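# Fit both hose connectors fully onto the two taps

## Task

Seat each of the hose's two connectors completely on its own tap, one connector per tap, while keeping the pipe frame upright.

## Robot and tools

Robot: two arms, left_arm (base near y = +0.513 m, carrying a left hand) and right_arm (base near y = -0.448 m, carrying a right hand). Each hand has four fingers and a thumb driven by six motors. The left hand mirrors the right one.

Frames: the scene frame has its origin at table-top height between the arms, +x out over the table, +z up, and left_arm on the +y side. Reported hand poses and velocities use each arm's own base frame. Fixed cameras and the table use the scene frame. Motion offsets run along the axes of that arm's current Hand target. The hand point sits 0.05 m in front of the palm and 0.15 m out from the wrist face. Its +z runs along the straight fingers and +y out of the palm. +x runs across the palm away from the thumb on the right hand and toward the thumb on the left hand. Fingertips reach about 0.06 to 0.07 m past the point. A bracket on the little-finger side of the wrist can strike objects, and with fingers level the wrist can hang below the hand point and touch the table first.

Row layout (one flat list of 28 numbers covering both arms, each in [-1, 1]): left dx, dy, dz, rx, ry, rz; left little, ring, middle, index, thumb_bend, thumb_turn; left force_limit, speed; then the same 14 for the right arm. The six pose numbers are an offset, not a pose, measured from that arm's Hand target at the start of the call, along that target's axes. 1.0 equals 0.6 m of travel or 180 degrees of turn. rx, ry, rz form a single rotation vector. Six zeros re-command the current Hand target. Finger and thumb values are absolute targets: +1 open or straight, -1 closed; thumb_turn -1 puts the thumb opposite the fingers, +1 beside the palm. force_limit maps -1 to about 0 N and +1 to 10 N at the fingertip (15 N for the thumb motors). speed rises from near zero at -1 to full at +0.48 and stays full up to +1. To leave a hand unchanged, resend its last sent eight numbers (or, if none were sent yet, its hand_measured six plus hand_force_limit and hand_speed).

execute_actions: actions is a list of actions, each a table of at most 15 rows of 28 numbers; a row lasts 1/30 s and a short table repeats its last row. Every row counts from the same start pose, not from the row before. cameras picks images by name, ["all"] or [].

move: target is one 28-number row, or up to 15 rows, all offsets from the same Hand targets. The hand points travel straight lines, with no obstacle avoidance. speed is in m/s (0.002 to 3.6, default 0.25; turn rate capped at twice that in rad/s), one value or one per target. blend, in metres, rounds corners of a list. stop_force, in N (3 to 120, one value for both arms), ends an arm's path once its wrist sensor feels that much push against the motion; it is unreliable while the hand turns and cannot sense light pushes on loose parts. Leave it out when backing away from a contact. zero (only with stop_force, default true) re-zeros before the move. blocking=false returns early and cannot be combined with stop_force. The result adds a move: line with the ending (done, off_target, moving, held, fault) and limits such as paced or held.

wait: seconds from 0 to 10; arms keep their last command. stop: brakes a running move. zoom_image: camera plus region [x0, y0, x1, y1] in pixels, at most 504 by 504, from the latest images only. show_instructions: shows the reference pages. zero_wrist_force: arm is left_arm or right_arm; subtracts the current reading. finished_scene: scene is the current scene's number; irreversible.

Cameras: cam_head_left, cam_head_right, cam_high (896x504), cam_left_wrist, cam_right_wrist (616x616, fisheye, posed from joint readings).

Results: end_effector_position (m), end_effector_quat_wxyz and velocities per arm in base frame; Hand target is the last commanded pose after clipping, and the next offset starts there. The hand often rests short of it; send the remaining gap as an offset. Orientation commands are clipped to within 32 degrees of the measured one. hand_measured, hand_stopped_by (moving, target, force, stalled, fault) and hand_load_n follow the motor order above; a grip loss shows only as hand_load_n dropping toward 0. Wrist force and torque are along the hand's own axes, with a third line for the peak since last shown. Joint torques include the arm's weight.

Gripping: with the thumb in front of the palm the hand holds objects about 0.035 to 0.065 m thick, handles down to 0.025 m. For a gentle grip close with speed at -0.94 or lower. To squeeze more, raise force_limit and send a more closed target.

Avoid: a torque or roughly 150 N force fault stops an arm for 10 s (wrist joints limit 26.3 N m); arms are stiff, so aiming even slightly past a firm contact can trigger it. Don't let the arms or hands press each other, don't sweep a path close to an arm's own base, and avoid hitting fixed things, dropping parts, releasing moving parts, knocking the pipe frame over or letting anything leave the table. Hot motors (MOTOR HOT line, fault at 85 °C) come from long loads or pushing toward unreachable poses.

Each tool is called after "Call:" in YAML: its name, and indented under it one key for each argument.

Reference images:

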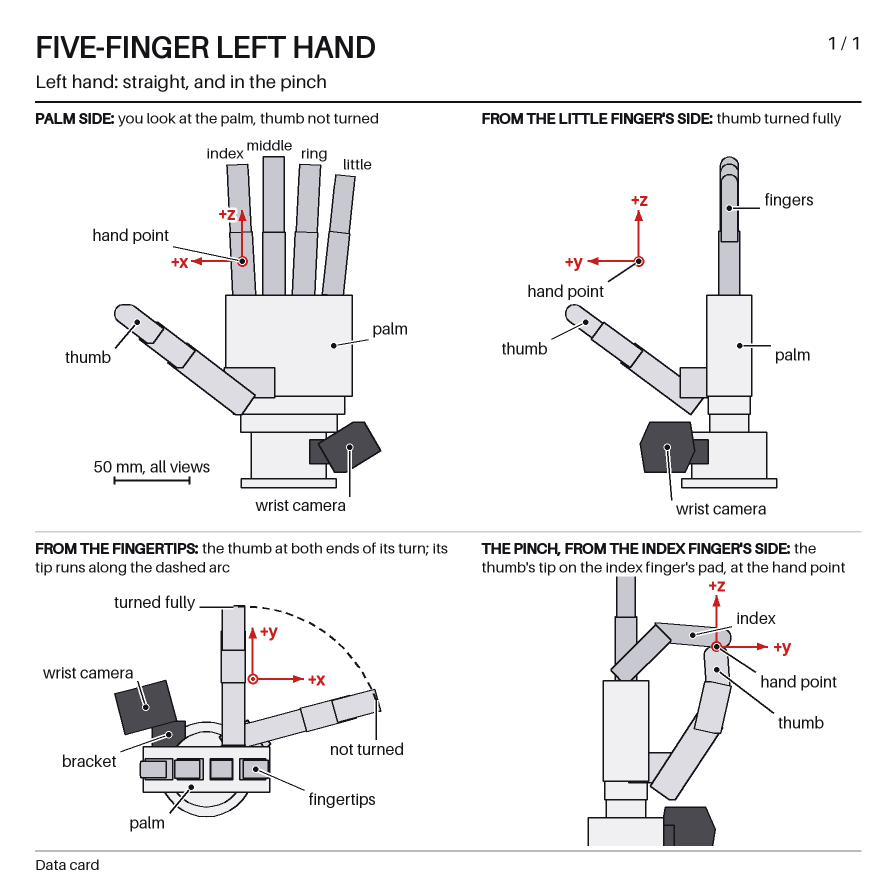

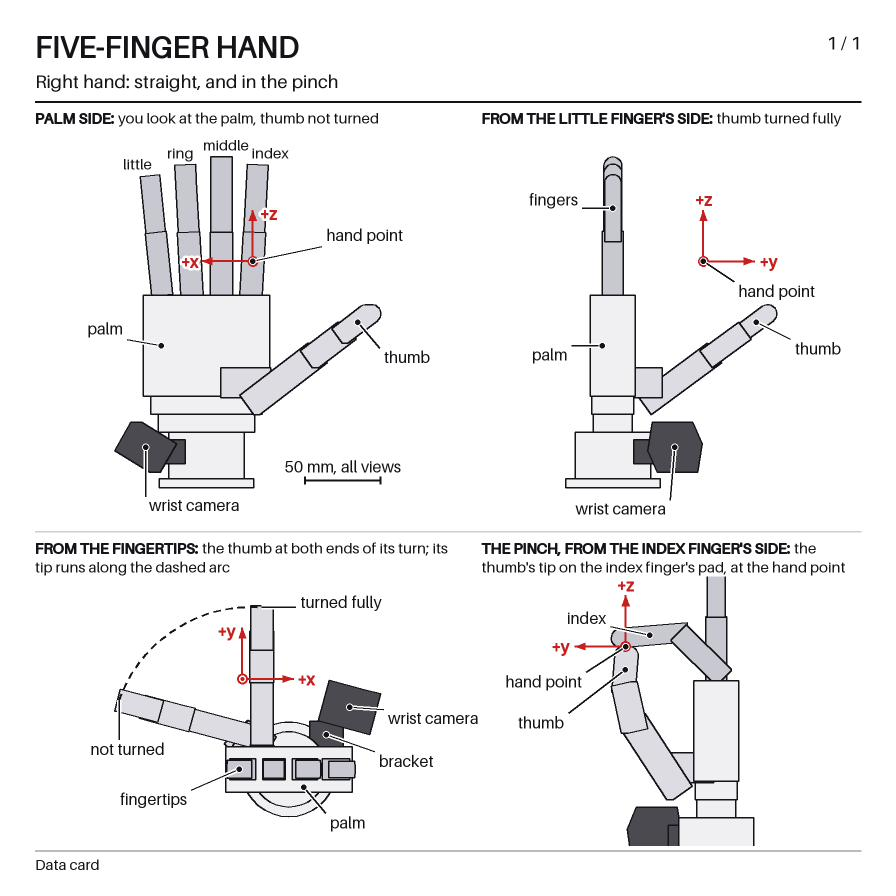

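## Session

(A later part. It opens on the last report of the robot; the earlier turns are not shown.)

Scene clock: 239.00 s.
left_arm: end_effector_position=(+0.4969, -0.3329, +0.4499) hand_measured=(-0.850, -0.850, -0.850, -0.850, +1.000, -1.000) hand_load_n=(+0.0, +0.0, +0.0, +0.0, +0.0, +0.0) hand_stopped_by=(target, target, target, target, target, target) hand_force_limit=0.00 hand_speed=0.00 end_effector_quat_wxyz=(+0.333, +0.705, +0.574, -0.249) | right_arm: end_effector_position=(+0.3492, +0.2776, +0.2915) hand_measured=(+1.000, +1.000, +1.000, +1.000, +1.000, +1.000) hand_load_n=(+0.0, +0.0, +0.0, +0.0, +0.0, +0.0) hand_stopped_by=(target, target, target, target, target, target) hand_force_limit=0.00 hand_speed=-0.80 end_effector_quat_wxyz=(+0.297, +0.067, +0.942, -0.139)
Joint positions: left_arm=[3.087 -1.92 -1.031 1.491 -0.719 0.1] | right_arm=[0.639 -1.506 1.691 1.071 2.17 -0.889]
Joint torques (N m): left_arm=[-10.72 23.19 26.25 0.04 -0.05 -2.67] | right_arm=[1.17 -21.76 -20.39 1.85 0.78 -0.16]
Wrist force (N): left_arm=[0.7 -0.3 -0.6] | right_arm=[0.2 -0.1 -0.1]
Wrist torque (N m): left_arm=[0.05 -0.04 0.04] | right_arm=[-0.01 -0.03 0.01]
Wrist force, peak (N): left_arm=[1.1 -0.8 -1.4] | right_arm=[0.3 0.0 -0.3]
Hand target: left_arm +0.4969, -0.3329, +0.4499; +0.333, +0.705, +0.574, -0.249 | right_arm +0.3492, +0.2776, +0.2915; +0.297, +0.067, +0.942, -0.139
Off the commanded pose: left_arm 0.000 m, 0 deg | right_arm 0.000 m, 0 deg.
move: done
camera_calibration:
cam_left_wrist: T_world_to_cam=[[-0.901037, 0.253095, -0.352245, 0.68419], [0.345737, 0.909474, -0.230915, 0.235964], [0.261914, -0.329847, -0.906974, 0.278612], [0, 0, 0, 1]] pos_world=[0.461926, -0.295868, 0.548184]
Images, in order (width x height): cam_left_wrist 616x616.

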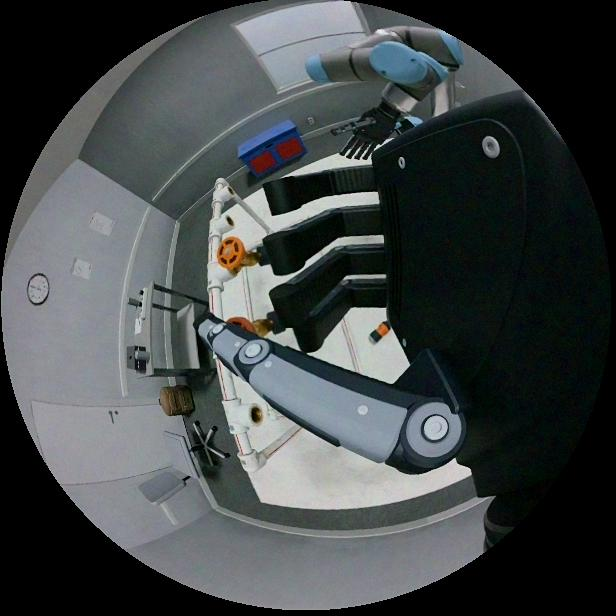

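Call:
move:
  target:
    - [0.085,0.1562,-0.1283,0,0,0,-0.85,-0.85,-0.85,-0.85,1,-1,0,0, 0,0,0,0,0,0,1,1,1,1,1,1,0,-0.8]
    - [0.093,0.493,-0.0422,0,0,0,-0.85,-0.85,-0.85,-0.85,1,-1,0,0, 0,0,0,0,0,0,1,1,1,1,1,1,0,-0.8]
    - [-0.0095,0.56,0.1683,0,0,0,-0.85,-0.85,-0.85,-0.85,1,-1,0,0, 0,0,0,0,0,0,1,1,1,1,1,1,0,-0.8]
  speed: 0.2
  blend: 0.03
  cameras: ["cam_head_left","cam_high","cam_left_wrist"]

Scene clock: 259.30 s.
left_arm: end_effector_position=(+0.8256, -0.4523, +0.4493) hand_measured=(-0.850, -0.850, -0.850, -0.850, +1.000, -1.000) hand_load_n=(+0.0, +0.0, +0.0, +0.0, +0.0, +0.0) hand_stopped_by=(target, target, target, target, target, target) hand_force_limit=0.00 hand_speed=0.00 end_effector_quat_wxyz=(+0.640, +0.541, +0.513, -0.187) | right_arm: end_effector_position=(+0.3492, +0.2776, +0.2915) hand_measured=(+1.000, +1.000, +1.000, +1.000, +1.000, +1.000) hand_load_n=(+0.0, +0.0, +0.0, +0.0, +0.0, +0.0) hand_stopped_by=(target, target, target, target, target, target) hand_force_limit=0.00 hand_speed=-0.80 end_effector_quat_wxyz=(+0.297, +0.067, +0.942, -0.139)
Joint positions: left_arm=[2.951 -2.6 -0.035 2.456 -0.672 -0.902] | right_arm=[0.639 -1.506 1.691 1.071 2.17 -0.889]
Joint torques (N m): left_arm=[9.7 48.03 13.35 2.59 1.94 -2.65] | right_arm=[1.16 -20.88 -21.79 1.91 0.76 -0.32]
Wrist force (N): left_arm=[1.8 -1.1 -2.3] | right_arm=[0.0 0.0 -0.1]
Wrist torque (N m): left_arm=[0.12 -0.20 0.17] | right_arm=[0.02 0.00 0.01]
Wrist force, peak (N): left_arm=[2.2 -1.3 -2.2] | right_arm=[0.3 0.0 -0.3]
Hand target: left_arm +0.8267, -0.4527, +0.4500; +0.408, +0.676, +0.567, -0.237 | right_arm +0.3492, +0.2776, +0.2915; +0.297, +0.067, +0.942, -0.139
Off the commanded pose: left_arm 0.001 m, 41 deg; orientation clipped | right_arm 0.000 m, 0 deg.
elbow stopped short (left arm): the move would have taken joint 3 (elbow) straighter than the controller allows.
move: off_target (left_arm); limits=paced
camera_calibration:
cam_left_wrist: T_world_to_cam=[[-0.677579, -0.273924, -0.682534, 0.735847], [0.245799, 0.790337, -0.561204, 0.407757], [0.69316, -0.548026, -0.468185, -0.499254], [0, 0, 0, 1]] pos_world=[0.74443, -0.394303, 0.497332]
Images, in order (width x height): cam_head_left 896x504, cam_high 896x504, cam_left_wrist 616x616.

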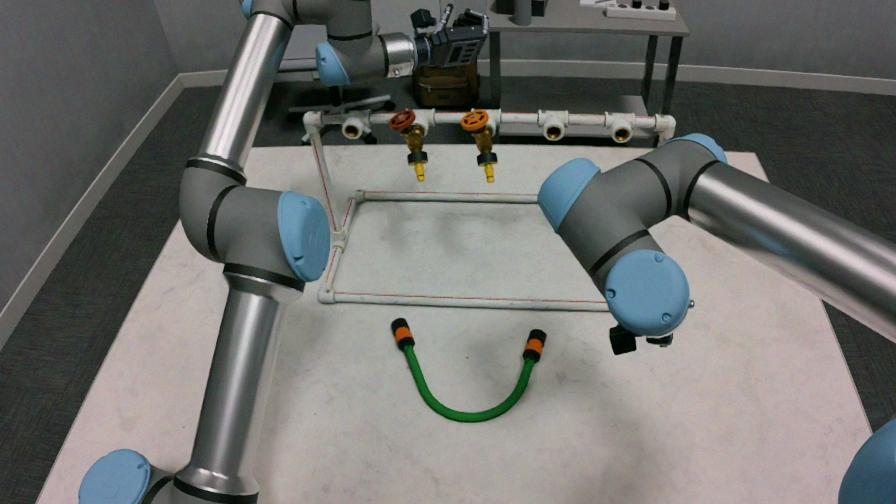

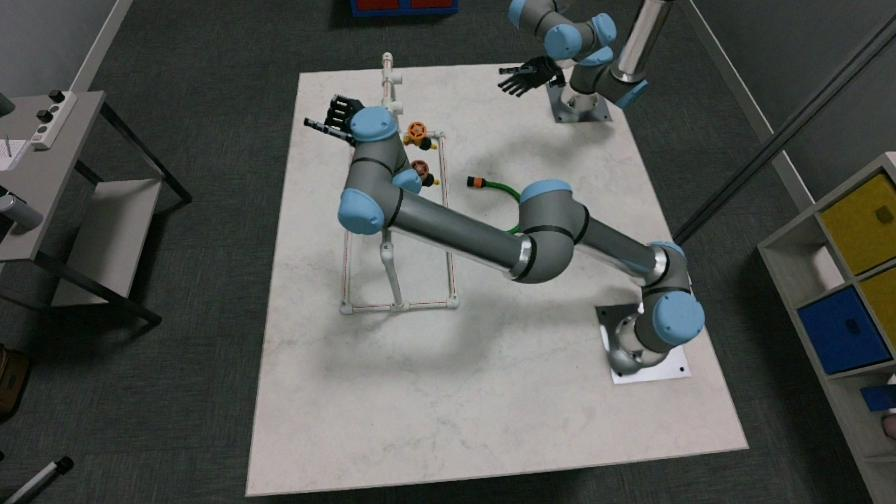

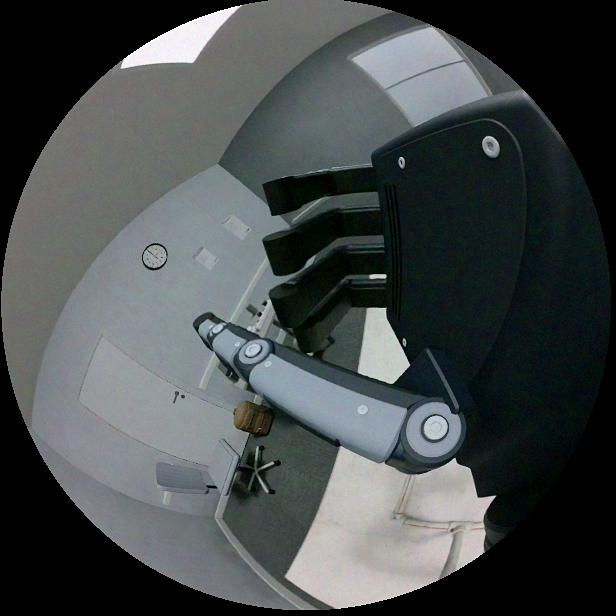

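Call:
move:
  target: [0.084,-0.0643,-0.0608,0.0431,0.0282,-0.007,-0.85,-0.85,-0.85,-0.85,1,-1,0,0, -0.1502,0.184,0.083,-0.1446,-0.0555,-0.1959,1,1,1,1,1,1,0,-0.8]
  speed: 0.15
  cameras: ["all"]

Scene clock: 289.67 s.
left_arm: end_effector_position=(+0.7958, -0.3926, +0.4192) hand_measured=(-0.850, -0.850, -0.850, -0.850, +1.000, -1.000) hand_load_n=(+0.0, +0.0, +0.0, +0.0, +0.0, +0.0) hand_stopped_by=(target, target, target, target, target, target) hand_force_limit=0.00 hand_speed=0.00 end_effector_quat_wxyz=(+0.558, +0.597, +0.553, -0.163) | right_arm: end_effector_position=(+0.4725, +0.3639, +0.2801) hand_measured=(+1.000, +1.000, +1.000, +1.000, +1.000, +1.000) hand_load_n=(+0.0, +0.0, +0.0, +0.0, +0.0, +0.0) hand_stopped_by=(target, target, target, target, target, target) hand_force_limit=0.00 hand_speed=-0.80 end_effector_quat_wxyz=(+0.328, -0.299, +0.896, -0.014)
Joint positions: left_arm=[3.022 -2.588 -0.035 2.067 -0.659 -0.575] | right_arm=[0.328 -1.36 1.473 0.789 1.601 -1.897]
Joint torques (N m): left_arm=[-10.43 69.1 13.49 -2.38 -0.72 2.5] | right_arm=[-12.75 -21.06 -30.7 3.55 -2.38 -1.86]
Wrist force (N): left_arm=[1.5 -1.1 -1.6] | right_arm=[-0.1 0.2 0.1]
Wrist torque (N m): left_arm=[0.08 -0.15 0.04] | right_arm=[-0.02 0.06 0.01]
Wrist force, peak (N): left_arm=[2.0 -1.4 -2.5] | right_arm=[-0.5 0.1 0.3]
Hand target: left_arm +0.7969, -0.3930, +0.4199; +0.333, +0.705, +0.574, -0.249 | right_arm +0.4726, +0.3639, +0.2801; +0.328, -0.299, +0.896, -0.014
Off the commanded pose: left_arm 0.001 m, 31 deg | right_arm 0.000 m, 0 deg.
elbow stopped short (left arm): the move would have taken joint 3 (elbow) straighter than the controller allows.
move: off_target (left_arm)
camera_calibration:
cam_left_wrist: T_world_to_cam=[[-0.739661, -0.129983, -0.660308, 0.80807], [0.214103, 0.884742, -0.413996, 0.351639], [0.638014, -0.44759, -0.626579, -0.310259], [0, 0, 0, 1]] pos_world=[0.72036, -0.344943, 0.484751]
cam_right_wrist: T_world_to_cam=[[-0.682292, 0.631707, -0.368, 0.194281], [0.0799358, 0.564809, 0.821341, -0.472571], [0.726696, 0.530978, -0.435861, -0.30135], [0, 0, 0, 1]] pos_world=[0.389321, 0.304194, 0.328291]

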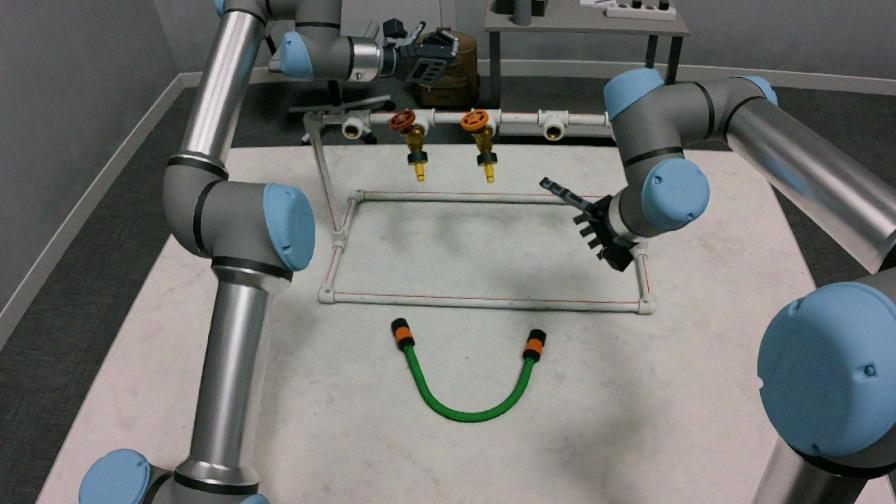

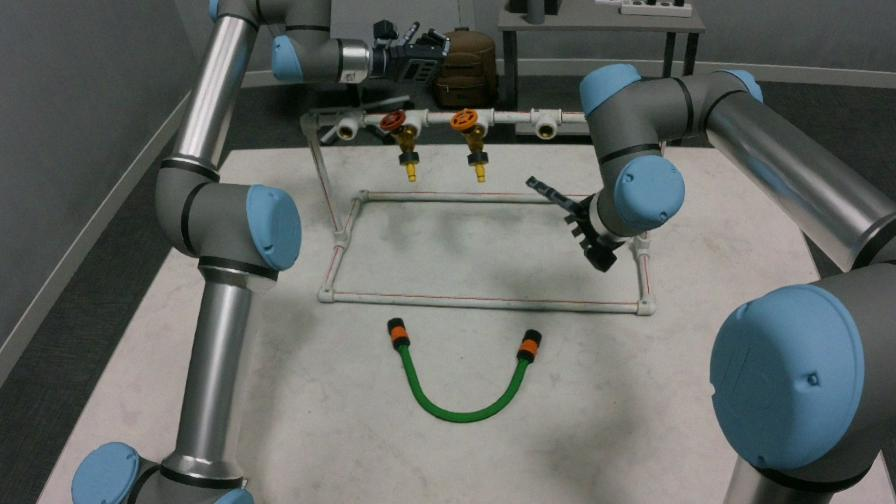

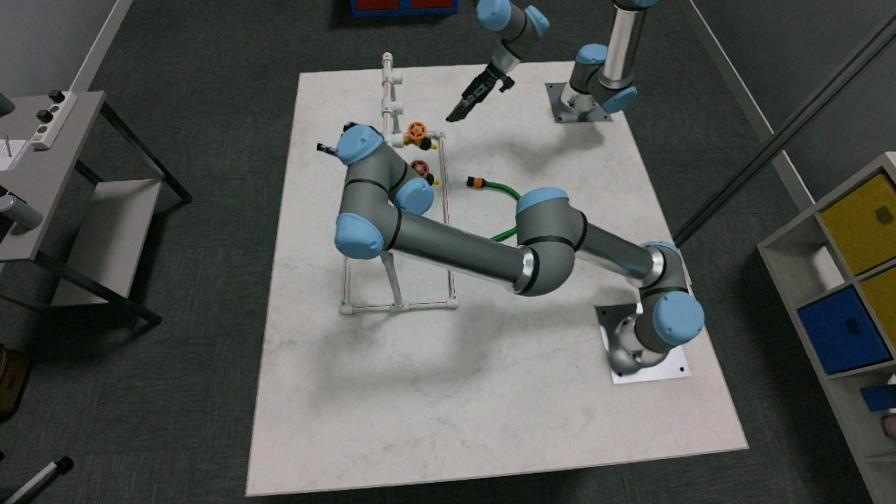

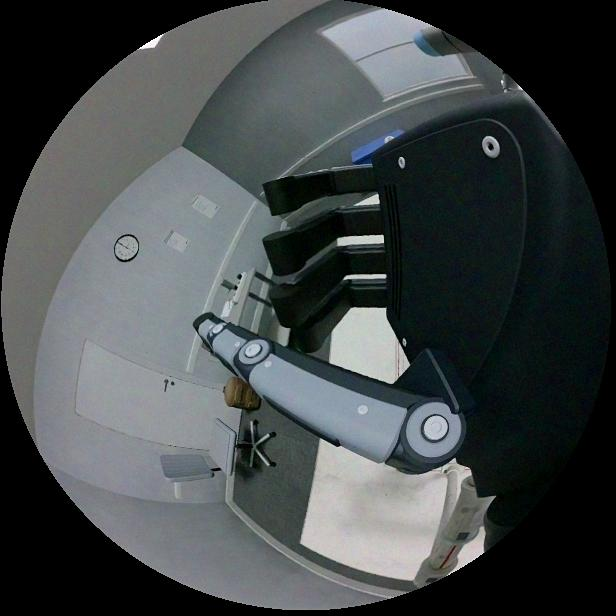

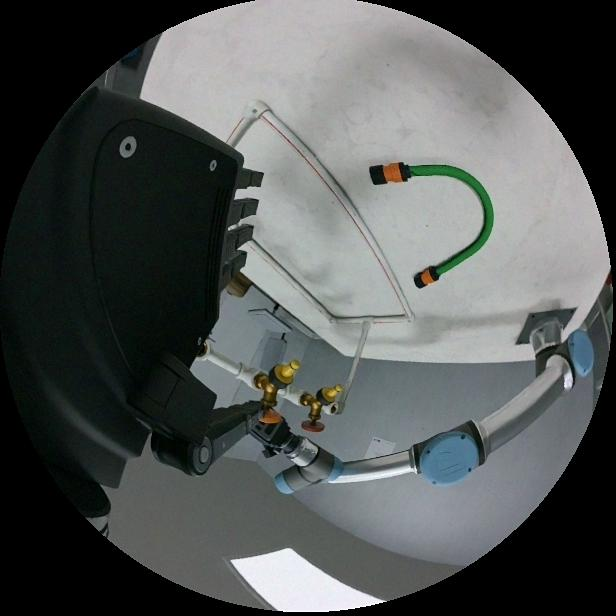

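Call:
zoom_image:
  camera: "cam_right_wrist"
  region: [240, 340, 360, 440]

Scaled by 4.200 from the camera's 616x616 image, which has a finer 880x880 frame.

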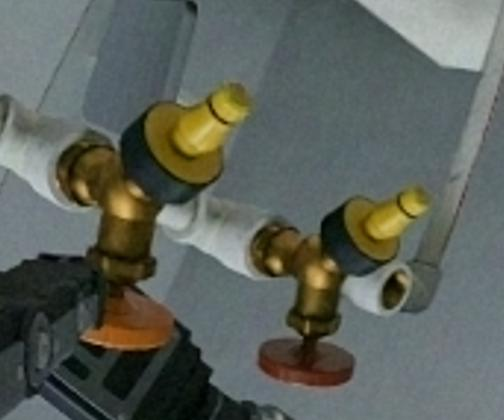

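Call:
move:
  target: [0.0102,-0.0957,-0.1152,-0.0429,0.0079,0.0504,-0.85,-0.85,-0.85,-0.85,1,-1,0,0, 0,0,0,0,0,0,1,1,1,1,1,1,0,-0.8]
  speed: 0.15
  cameras: ["cam_head_left","cam_high"]

Scene clock: 377.23 s.
left_arm: end_effector_position=(+0.7388, -0.3297, +0.4492) hand_measured=(-0.850, -0.850, -0.850, -0.850, +1.000, -1.000) hand_load_n=(+0.0, +0.0, +0.0, +0.0, +0.0, +0.0) hand_stopped_by=(target, target, target, target, target, target) hand_force_limit=0.00 hand_speed=0.00 end_effector_quat_wxyz=(+0.482, +0.687, +0.530, -0.124) | right_arm: end_effector_position=(+0.4726, +0.3639, +0.2801) hand_measured=(+1.000, +1.000, +1.000, +1.000, +1.000, +1.000) hand_load_n=(+0.0, +0.0, +0.0, +0.0, +0.0, +0.0) hand_stopped_by=(target, target, target, target, target, target) hand_force_limit=0.00 hand_speed=-0.80 end_effector_quat_wxyz=(+0.328, -0.299, +0.896, -0.014)
Joint positions: left_arm=[3.111 -2.526 -0.035 1.618 -0.673 -0.085] | right_arm=[0.328 -1.359 1.473 0.789 1.601 -1.897]
Joint torques (N m): left_arm=[9.14 65.83 19.89 -3.38 -0.41 2.56] | right_arm=[-12.45 -21.29 -29.51 3.4 -2.17 -1.88]
Wrist force (N): left_arm=[0.7 -1.2 -1.0] | right_arm=[-0.3 0.4 0.1]
Wrist torque (N m): left_arm=[0.04 -0.06 -0.02] | right_arm=[0.01 0.08 0.01]
Wrist force, peak (N): left_arm=[1.7 -1.3 -1.6] | right_arm=[-0.4 0.3 0.2]
Hand target: left_arm +0.7401, -0.3300, +0.4501; +0.391, +0.728, +0.536, -0.174 | right_arm +0.4726, +0.3639, +0.2801; +0.328, -0.299, +0.896, -0.014
Off the commanded pose: left_arm 0.002 m, 13 deg | right_arm 0.000 m, 0 deg.
elbow stopped short (left arm): the move would have taken joint 3 (elbow) straighter than the controller allows.
move: off_target (left_arm)
Images, in order (width x height): cam_head_left 896x504, cam_high 896x504.

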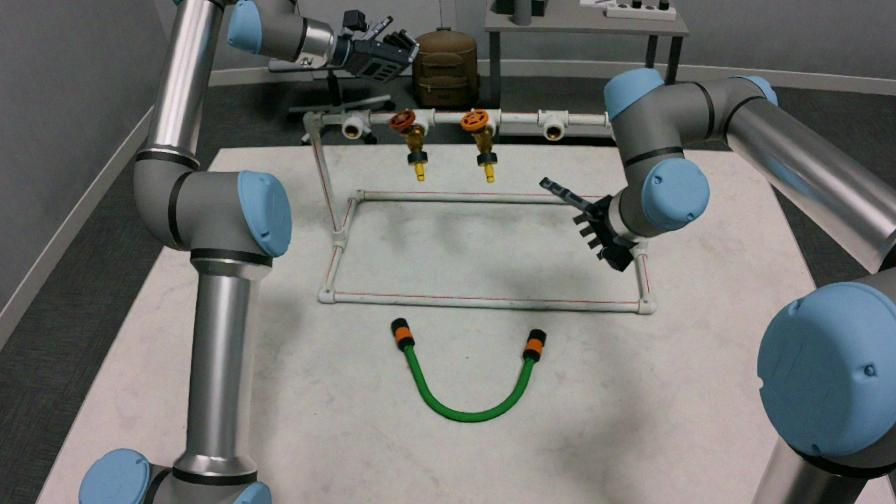

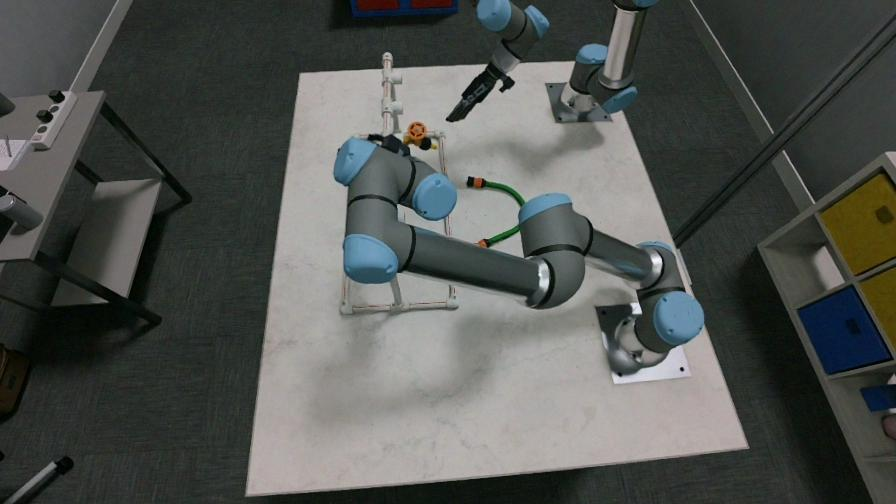

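Call:
move:
  target: [-0.0303,-0.3655,-0.3203,0,0,0,-0.85,-0.85,-0.85,-0.85,1,-1,0,0, -0.073,0.2227,-0.6732,-0.5881,-0.1993,0,1,1,1,1,1,1,0,-0.8]
  speed: 0.2
  cameras: ["cam_head_left","cam_high"]

Scene clock: 518.60 s.
left_arm: end_effector_position=(+0.5006, -0.1704, +0.5002) hand_measured=(-0.850, -0.850, -0.850, -0.850, +1.000, -1.000) hand_load_n=(+0.0, +0.0, +0.0, +0.0, +0.0, +0.0) hand_stopped_by=(target, target, target, target, target, target) hand_force_limit=0.00 hand_speed=0.00 end_effector_quat_wxyz=(+0.391, +0.728, +0.536, -0.174) | right_arm: end_effector_position=(+0.1881, +0.4287, +0.5928) hand_measured=(+1.000, +1.000, +1.000, +1.000, +1.000, +1.000) hand_load_n=(+0.0, +0.5, +0.0, +0.0, +0.0, +0.0) hand_stopped_by=(target, target, target, target, target, target) hand_force_limit=0.00 hand_speed=-0.80 end_effector_quat_wxyz=(+0.188, -0.428, +0.427, +0.774)
Joint positions: left_arm=[3.503 -1.76 -1.23 1.245 -0.699 0.744] | right_arm=[0.327 -1.635 2.107 3.572 0.35 -5.039]
Joint torques (N m): left_arm=[9.81 40.07 9.04 -4.59 -0.1 2.54] | right_arm=[14.04 -25.39 -13.67 1.23 3.12 -2.06]
Wrist force (N): left_arm=[0.4 -1.2 -0.5] | right_arm=[0.5 0.2 0.6]
Wrist torque (N m): left_arm=[-0.06 -0.02 -0.02] | right_arm=[-0.02 -0.02 0.02]
Wrist force, peak (N): left_arm=[0.9 -1.5 -1.0] | right_arm=[0.4 0.4 1.0]
Hand target: left_arm +0.5006, -0.1704, +0.5002; +0.391, +0.728, +0.536, -0.174 | right_arm +0.1881, +0.4287, +0.5928; +0.188, -0.428, +0.427, +0.774
Off the commanded pose: left_arm 0.000 m, 0 deg | right_arm 0.000 m, 0 deg.
move: done
Images, in order (width x height): cam_head_left 896x504, cam_high 896x504.

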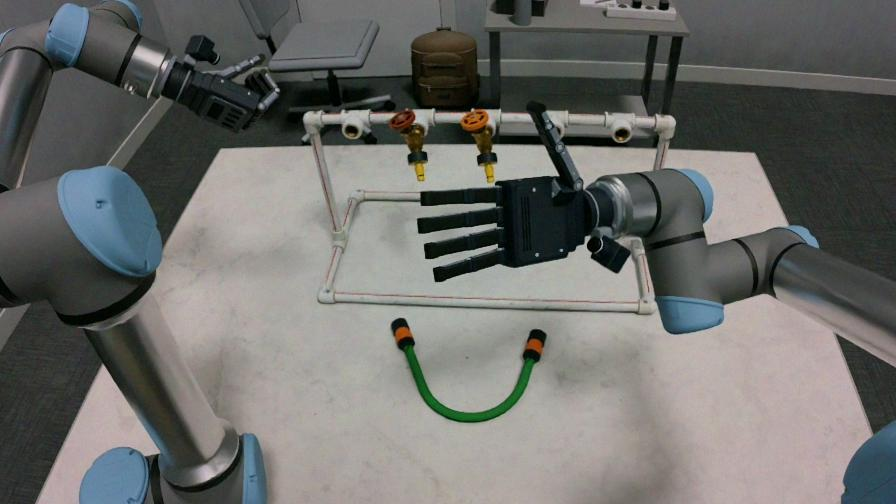

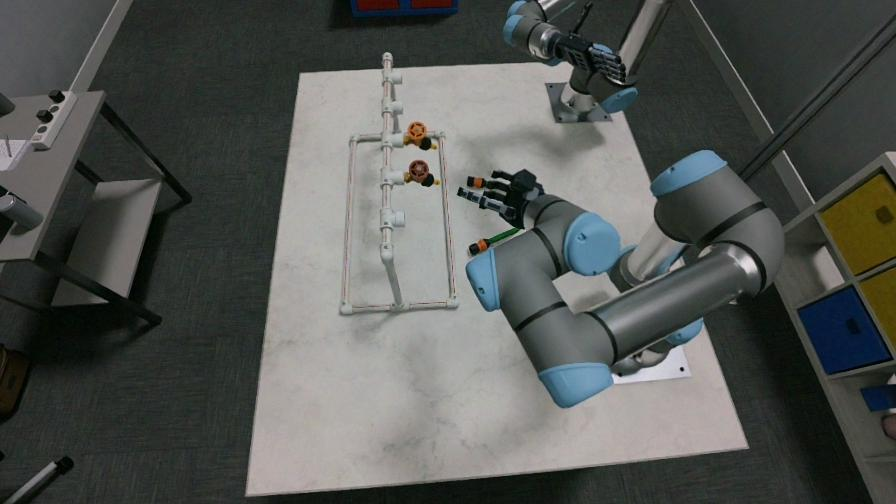

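Call:
move:
  target:
    - [0,0,0,0,0,0,-0.85,-0.85,-0.85,-0.85,1,-1,0,0, 0.0255,-0.0755,0.0134,0.0565,0.0191,0,1,1,1,1,1,1,0,-0.8]
    - [0,0,0,0,0,0,-0.85,-0.85,-0.85,-0.85,1,-1,0,0, 0.0514,-0.1521,0.0117,0.1130,0.0382,0,1,1,1,1,1,1,0,-0.8]
    - [0,0,0,0,0,0,-0.85,-0.85,-0.85,-0.85,1,-1,0,0, 0.0767,-0.2270,-0.0050,0.1696,0.0573,0,1,1,1,1,1,1,0,-0.8]
    - [0,0,0,0,0,0,-0.85,-0.85,-0.85,-0.85,1,-1,0,0, 0.1006,-0.2976,-0.0362,0.2261,0.0764,0,1,1,1,1,1,1,0,-0.8]
  speed: 0.4
  blend: 0.02

Scene clock: 541.27 s.
left_arm: end_effector_position=(+0.5006, -0.1704, +0.5002) hand_measured=(-0.850, -0.850, -0.850, -0.850, +1.000, -1.000) hand_load_n=(+0.0, +0.0, +0.0, +0.0, +0.0, +0.0) hand_stopped_by=(target, target, target, target, target, target) hand_force_limit=0.00 hand_speed=0.00 end_effector_quat_wxyz=(+0.391, +0.728, +0.536, -0.174) | right_arm: end_effector_position=(+0.2822, +0.5073, +0.4481) hand_measured=(+1.000, +1.000, +1.000, +1.000, +1.000, +1.000) hand_load_n=(+0.0, +0.0, +0.0, +0.5, +0.0, +0.0) hand_stopped_by=(target, target, target, target, target, target) hand_force_limit=0.00 hand_speed=-0.80 end_effector_quat_wxyz=(+0.273, -0.424, +0.688, +0.522)
Joint positions: left_arm=[3.503 -1.76 -1.23 1.245 -0.699 0.744] | right_arm=[0.327 -1.635 2.108 3.571 -0.4 -5.038]
Joint torques (N m): left_arm=[9.87 39.23 9.04 -4.61 -0.17 2.43] | right_arm=[13.75 -9.83 -31.62 0.38 -0.97 1.71]
Wrist force (N): left_arm=[0.7 -0.8 -0.5] | right_arm=[0.5 -0.4 0.2]
Wrist torque (N m): left_arm=[-0.01 -0.07 -0.02] | right_arm=[-0.04 0.00 -0.12]
Wrist force, peak (N): left_arm=[0.6 -1.2 -0.7] | right_arm=[0.6 -0.9 0.2]
Hand target: left_arm +0.5006, -0.1704, +0.5002; +0.391, +0.728, +0.536, -0.174 | right_arm +0.2822, +0.5073, +0.4480; +0.273, -0.424, +0.688, +0.522
Off the commanded pose: left_arm 0.000 m, 0 deg | right_arm 0.000 m, 0 deg.
move: done

Call:
move:
  target: [0,0,0,0,0,0,-0.85,-0.85,-0.85,-0.85,1,-1,0,0, -0.218,-0.5122,-0.4062,0.1462,-0.0999,0.6935,-0.85,-0.85,-0.85,-0.85,1,-1,0,0]
  speed: 0.25
  cameras: ["cam_head_left","cam_high"]

Scene clock: 556.80 s.
left_arm: end_effector_position=(+0.5006, -0.1704, +0.5002) hand_measured=(-0.850, -0.850, -0.850, -0.850, +1.000, -1.000) hand_load_n=(+0.0, +0.0, +0.0, +0.0, +0.0, +0.0) hand_stopped_by=(target, target, target, target, target, target) hand_force_limit=0.00 hand_speed=0.00 end_effector_quat_wxyz=(+0.391, +0.728, +0.536, -0.174) | right_arm: end_effector_position=(+0.6297, +0.2856, +0.4802) hand_measured=(-0.850, -0.850, -0.850, -0.850, +1.000, -1.000) hand_load_n=(+0.0, +0.0, +0.0, +0.0, +0.0, +0.0) hand_stopped_by=(target, target, target, target, target, target) hand_force_limit=0.00 hand_speed=0.00 end_effector_quat_wxyz=(-0.174, +0.534, +0.729, +0.391)
Joint positions: left_arm=[3.503 -1.76 -1.23 1.245 -0.699 0.744] | right_arm=[-0.047 -1.506 1.429 4.588 -0.703 -3.403]
Joint torques (N m): left_arm=[9.09 38.93 8.88 -4.45 -0.12 2.5] | right_arm=[-12.72 -18.11 -34.09 0.04 -1.16 1.63]
Wrist force (N): left_arm=[0.7 -1.1 -0.3] | right_arm=[-1.0 0.4 0.5]
Wrist torque (N m): left_arm=[-0.06 -0.06 -0.01] | right_arm=[0.10 0.08 -0.04]
Wrist force, peak (N): left_arm=[0.7 -1.3 -0.5] | right_arm=[-1.3 0.8 0.4]
Hand target: left_arm +0.5006, -0.1704, +0.5002; +0.391, +0.728, +0.536, -0.174 | right_arm +0.6298, +0.2856, +0.4802; -0.174, +0.534, +0.729, +0.391
Off the commanded pose: left_arm 0.000 m, 0 deg | right_arm 0.000 m, 0 deg.
move: done
Images, in order (width x height): cam_head_left 896x504, cam_high 896x504.

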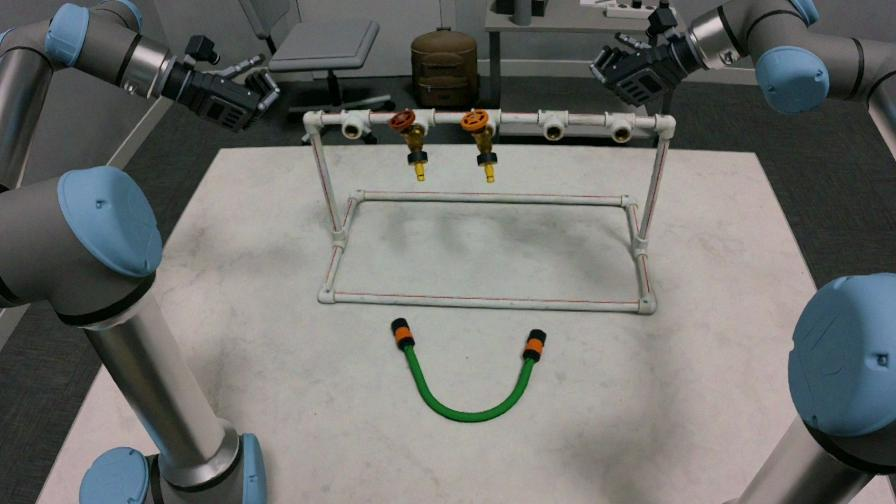

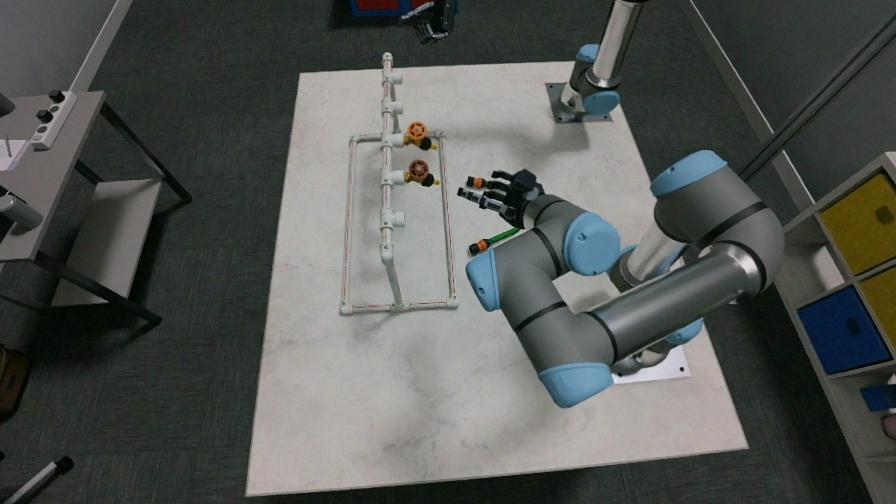

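Call:
move:
  target:
    - [0,0,0,0,0,0,-0.85,-0.85,-0.85,-0.85,1,-1,0,0, -0.0287,0.1858,0.1082,0,0,0,-0.85,-0.85,-0.85,-0.85,1,-1,0,0]
    - [0,0,0,0,0,0,-0.85,-0.85,-0.85,-0.85,1,-1,0,0, -0.0462,0.332,0.257,0,0,0,-0.85,-0.85,-0.85,-0.85,1,-1,0,0]
    - [0,0,0,0,0,0,-0.85,-0.85,-0.85,-0.85,1,-1,0,0, -0.0227,0.3157,0.4822,0,0,0,-0.85,-0.85,-0.85,-0.85,1,-1,0,0]
    - [0,0,0,0,0,0,-0.85,-0.85,-0.85,-0.85,1,-1,0,0, -0.0375,0.2892,0.5428,0,0,0,-0.85,-0.85,-0.85,-0.85,1,-1,0,0]
  speed: 0.18
  blend: 0.03
  cameras: ["cam_head_left","cam_high","cam_left_wrist"]

Scene clock: 575.97 s.
left_arm: end_effector_position=(+0.5006, -0.1704, +0.5002) hand_measured=(-0.850, -0.850, -0.850, -0.850, +1.000, -1.000) hand_load_n=(+0.0, +0.0, +0.0, +0.0, +0.0, +0.0) hand_stopped_by=(target, target, target, target, target, target) hand_force_limit=0.00 hand_speed=0.00 end_effector_quat_wxyz=(+0.391, +0.728, +0.536, -0.174) | right_arm: end_effector_position=(+0.8502, +0.5388, +0.3256) hand_measured=(-0.850, -0.850, -0.850, -0.850, +1.000, -1.000) hand_load_n=(+0.0, +0.5, +0.0, +0.0, +0.0, +0.5) hand_stopped_by=(target, target, target, target, target, target) hand_force_limit=0.00 hand_speed=0.00 end_effector_quat_wxyz=(-0.174, +0.534, +0.729, +0.391)
Joint positions: left_arm=[3.503 -1.76 -1.23 1.245 -0.699 0.744] | right_arm=[0.291 -0.653 0.627 4.205 -0.828 -2.945]
Joint torques (N m): left_arm=[8.95 39.29 8.24 -4.45 -0.03 2.48] | right_arm=[14.36 -51.01 -17.01 -5.68 -1.57 1.52]
Wrist force (N): left_arm=[0.6 -0.9 -0.5] | right_arm=[-1.0 0.3 0.5]
Wrist torque (N m): left_arm=[-0.02 -0.05 -0.02] | right_arm=[0.11 0.03 -0.07]
Wrist force, peak (N): left_arm=[0.9 -1.2 -0.5] | right_arm=[-1.4 -0.3 1.4]
Hand target: left_arm +0.5006, -0.1704, +0.5002; +0.391, +0.728, +0.536, -0.174 | right_arm +0.8502, +0.5388, +0.3255; -0.174, +0.534, +0.729, +0.391
Off the commanded pose: left_arm 0.000 m, 0 deg | right_arm 0.000 m, 0 deg.
move: done; blend cut to 0.0203 m at target 3
camera_calibration:
cam_left_wrist: T_world_to_cam=[[-0.808381, 0.253493, -0.531282, 0.707344], [0.386506, 0.909299, -0.154237, 0.0397572], [0.443997, -0.330026, -0.833037, 0.248741], [0, 0, 0, 1]] pos_world=[0.445997, -0.133367, 0.589142]
Images, in order (width x height): cam_head_left 896x504, cam_high 896x504, cam_left_wrist 616x616.

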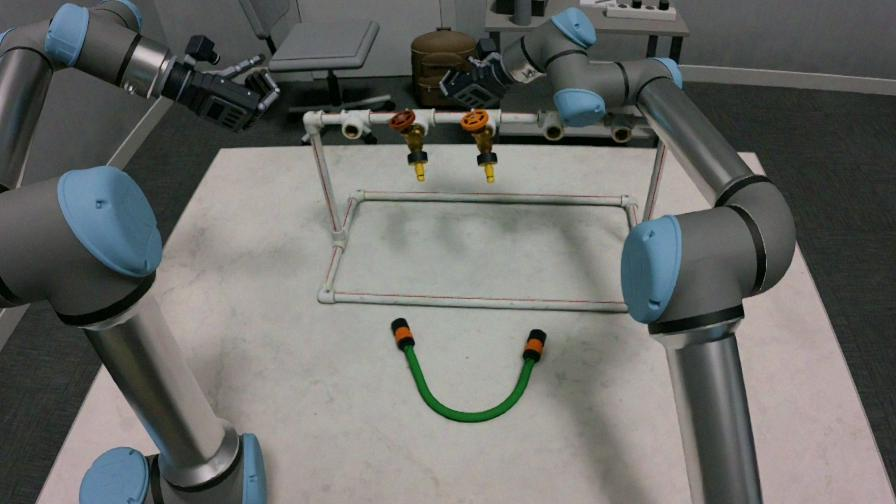

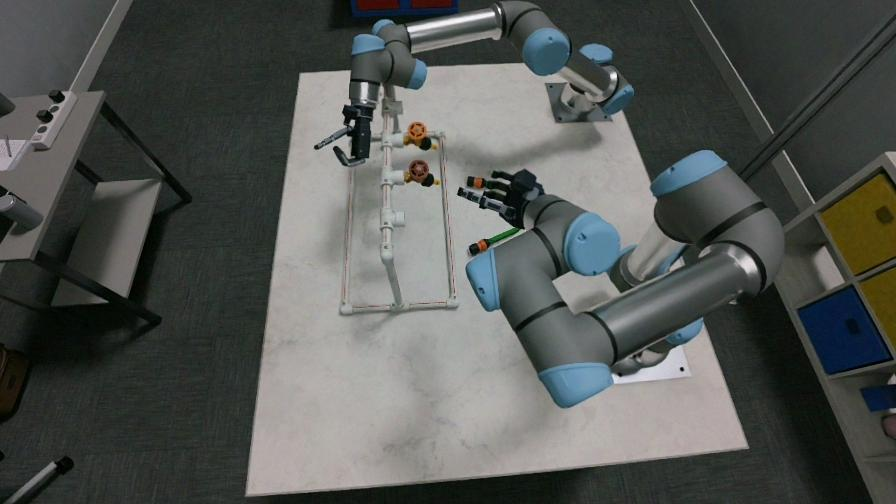

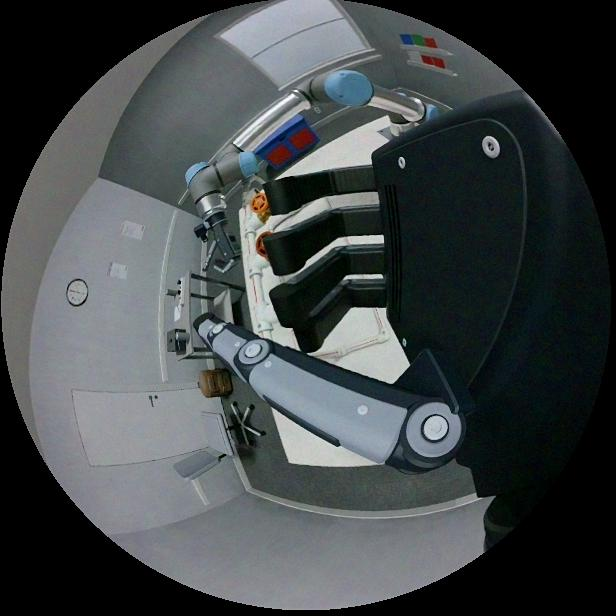

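Call:
move:
  target: [0,0,0,0,0,0,-0.85,-0.85,-0.85,-0.85,1,-1,0,0, 0.0298,-0.0764,-0.0147,0,0,0,-0.85,-0.85,-0.85,-0.85,1,-1,0,0]
  speed: 0.02
  stop_force: 5
  cameras: ["cam_high","cam_head_left"]

Call:
zoom_image:
  camera: "cam_high"
  region: [320, 60, 480, 200]

Scene clock: 584.27 s.
left_arm: end_effector_position=(+0.5006, -0.1704, +0.5002) hand_measured=(-0.850, -0.850, -0.850, -0.850, +1.000, -1.000) hand_load_n=(+0.0, +0.0, +0.0, +0.0, -0.5, +0.0) hand_stopped_by=(target, target, target, target, target, target) hand_force_limit=0.00 hand_speed=0.00 end_effector_quat_wxyz=(+0.391, +0.728, +0.536, -0.174) | right_arm: end_effector_position=(+0.8111, +0.5382, +0.3254) hand_measured=(-0.850, -0.850, -0.850, -0.850, +1.000, -1.000) hand_load_n=(+0.0, +0.0, +0.0, +0.0, -0.5, +0.0) hand_stopped_by=(target, target, target, target, target, target) hand_force_limit=0.00 hand_speed=0.00 end_effector_quat_wxyz=(-0.174, +0.534, +0.729, +0.391)
Joint positions: left_arm=[3.503 -1.76 -1.23 1.245 -0.699 0.744] | right_arm=[0.305 -0.776 0.853 4.091 -0.835 -2.929]
Joint torques (N m): left_arm=[8.46 37.76 8.37 -4.52 0 2.38] | right_arm=[-11.96 -47.28 -33.72 -0.06 3.03 -1.97]
Wrist force (N): left_arm=[0.5 -0.9 -0.4] | right_arm=[-1.2 0.3 0.3]
Wrist torque (N m): left_arm=[-0.02 -0.03 -0.03] | right_arm=[0.12 0.07 -0.06]
Wrist force, peak (N): left_arm=[0.9 -1.1 -0.6] | right_arm=[-1.8 5.6 1.4]
Hand target: left_arm +0.5006, -0.1704, +0.5002; +0.391, +0.728, +0.536, -0.174 | right_arm +0.8111, +0.5382, +0.3254; -0.174, +0.534, +0.729, +0.391 (not the last commanded pose)
Off the commanded pose: left_arm 0.000 m, 0 deg | right_arm 0.011 m, 0 deg.
move: contact (right_arm)
Images, in order (width x height): cam_head_left 896x504, cam_high 896x504.

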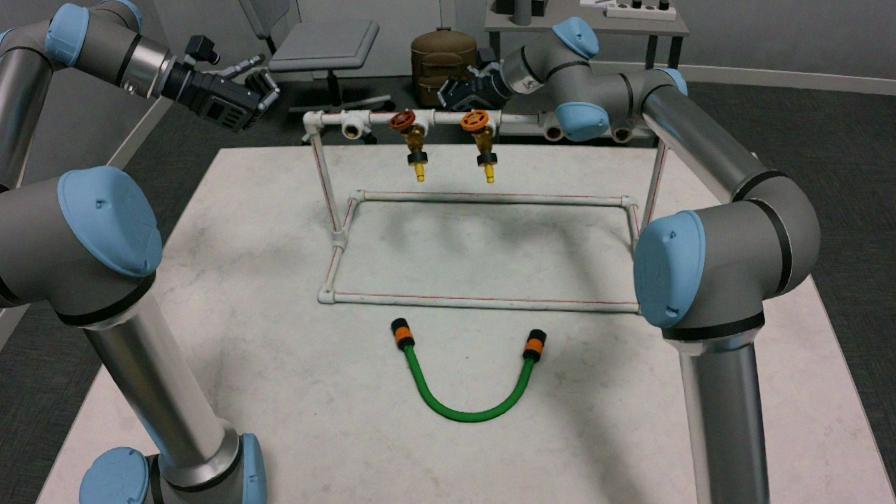

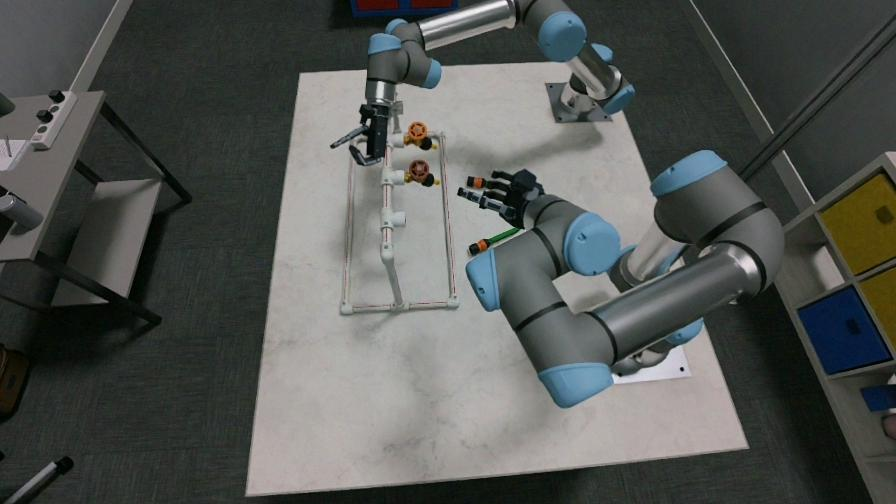

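Scaled by 3.150 from the camera's 896x504 image, which has a finer 1280x720 frame.

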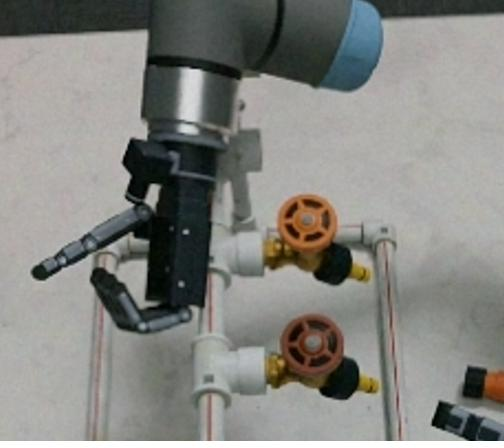

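Call:
move:
  target:
    - [-0.0825,0.0758,-0.0237,-0.0593,-0.0644,0,-0.85,-0.85,-0.85,-0.85,1,-1,0,0, 0,0,0,0,0,0,-0.85,-0.85,-0.85,-0.85,1,-1,0,0]
    - [-0.1572,0.1445,-0.077,-0.1185,-0.1289,0,-0.85,-0.85,-0.85,-0.85,1,-1,0,0, 0,0,0,0,0,0,-0.85,-0.85,-0.85,-0.85,1,-1,0,0]
    - [-0.2183,0.2008,-0.1558,-0.1778,-0.1933,0,-0.85,-0.85,-0.85,-0.85,1,-1,0,0, 0,0,0,0,0,0,-0.85,-0.85,-0.85,-0.85,1,-1,0,0]
    - [-0.2613,0.2405,-0.2542,-0.2370,-0.2577,0,-0.85,-0.85,-0.85,-0.85,1,-1,0,0, 0,0,0,0,0,0,-0.85,-0.85,-0.85,-0.85,1,-1,0,0]
  speed: 0.5
  blend: 0.02
  cameras: ["cam_head_left"]

Scene clock: 667.07 s.
left_arm: end_effector_position=(+0.5502, -0.1734, +0.7575) hand_measured=(-0.850, -0.850, -0.850, -0.850, +1.000, -1.000) hand_load_n=(+0.0, -0.5, +0.0, +0.0, +0.0, +0.0) hand_stopped_by=(target, target, target, target, target, target) hand_force_limit=0.00 hand_speed=0.00 end_effector_quat_wxyz=(+0.797, +0.415, +0.368, -0.238) | right_arm: end_effector_position=(+0.8111, +0.5382, +0.3254) hand_measured=(-0.850, -0.850, -0.850, -0.850, +1.000, -1.000) hand_load_n=(+0.0, +0.0, +0.0, +0.0, +0.0, +0.0) hand_stopped_by=(target, target, target, target, target, target) hand_force_limit=0.00 hand_speed=0.00 end_effector_quat_wxyz=(-0.174, +0.534, +0.729, +0.391)
Joint positions: left_arm=[3.503 -1.76 -1.231 1.245 0.401 0.745] | right_arm=[0.305 -0.776 0.853 4.091 -0.835 -2.929]
Joint torques (N m): left_arm=[-10.34 17.8 26.76 -4.19 3.23 2.61] | right_arm=[-12.38 -47.73 -33.79 -0.17 3 -1.95]
Wrist force (N): left_arm=[1.8 -1.3 -3.8] | right_arm=[-1.0 0.4 0.3]
Wrist torque (N m): left_arm=[0.19 -0.26 0.13] | right_arm=[0.14 0.05 -0.04]
Wrist force, peak (N): left_arm=[1.8 -1.2 -4.1] | right_arm=[-1.4 0.5 0.3]
Hand target: left_arm +0.5503, -0.1734, +0.7575; +0.797, +0.415, +0.368, -0.238 | right_arm +0.8111, +0.5382, +0.3254; -0.174, +0.534, +0.729, +0.391
Off the commanded pose: left_arm 0.000 m, 0 deg | right_arm 0.000 m, 0 deg.
move: done
Images, in order (width x height): cam_head_left 896x504.

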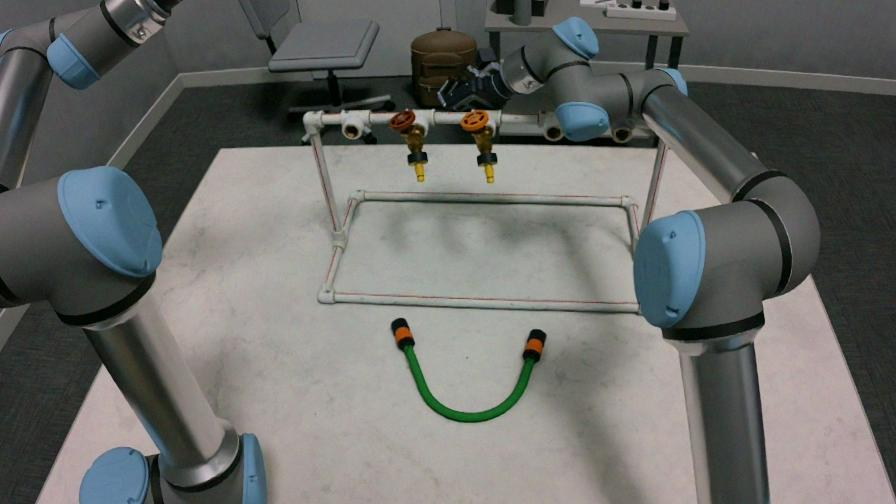

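Call:
move:
  target: [0.3087,-0.4332,-0.1547,0.1278,-0.1185,0.4102,0,0,0,0,1,-1,0,0, 0,0,0,0,0,0,-0.85,-0.85,-0.85,-0.85,1,-1,0,0]
  speed: 0.3

Scene clock: 680.03 s.
left_arm: end_effector_position=(+0.4498, -0.2503, +0.4501) hand_measured=(+0.000, +0.000, +0.000, +0.000, +1.000, -1.000) hand_load_n=(+0.0, +0.0, +0.0, +0.0, +0.0, +0.0) hand_stopped_by=(target, target, target, target, target, target) hand_force_limit=0.00 hand_speed=0.00 end_effector_quat_wxyz=(+0.737, +0.642, -0.145, +0.151) | right_arm: end_effector_position=(+0.8111, +0.5382, +0.3254) hand_measured=(-0.850, -0.850, -0.850, -0.850, +1.000, -1.000) hand_load_n=(+0.0, +0.0, +0.0, +0.0, +0.0, +0.0) hand_stopped_by=(target, target, target, target, target, target) hand_force_limit=0.00 hand_speed=0.00 end_effector_quat_wxyz=(-0.174, +0.534, +0.729, +0.391)
Joint positions: left_arm=[3.416 -1.82 -1.671 3.057 0.323 0.838] | right_arm=[0.305 -0.776 0.853 4.091 -0.835 -2.929]
Joint torques (N m): left_arm=[9.74 42.51 8.95 0.46 2.33 -2.75] | right_arm=[-13.01 -46.93 -34.08 -0.21 2.89 -1.99]
Wrist force (N): left_arm=[-2.5 -2.2 -2.3] | right_arm=[-1.2 0.4 0.5]
Wrist torque (N m): left_arm=[0.03 0.10 0.02] | right_arm=[0.13 0.06 -0.05]
Wrist force, peak (N): left_arm=[1.8 -1.5 -4.2] | right_arm=[-1.2 0.5 0.5]
Hand target: left_arm +0.4498, -0.2503, +0.4501; +0.737, +0.642, -0.145, +0.151 | right_arm +0.8111, +0.5382, +0.3254; -0.174, +0.534, +0.729, +0.391
Off the commanded pose: left_arm 0.000 m, 0 deg | right_arm 0.000 m, 0 deg.
move: done


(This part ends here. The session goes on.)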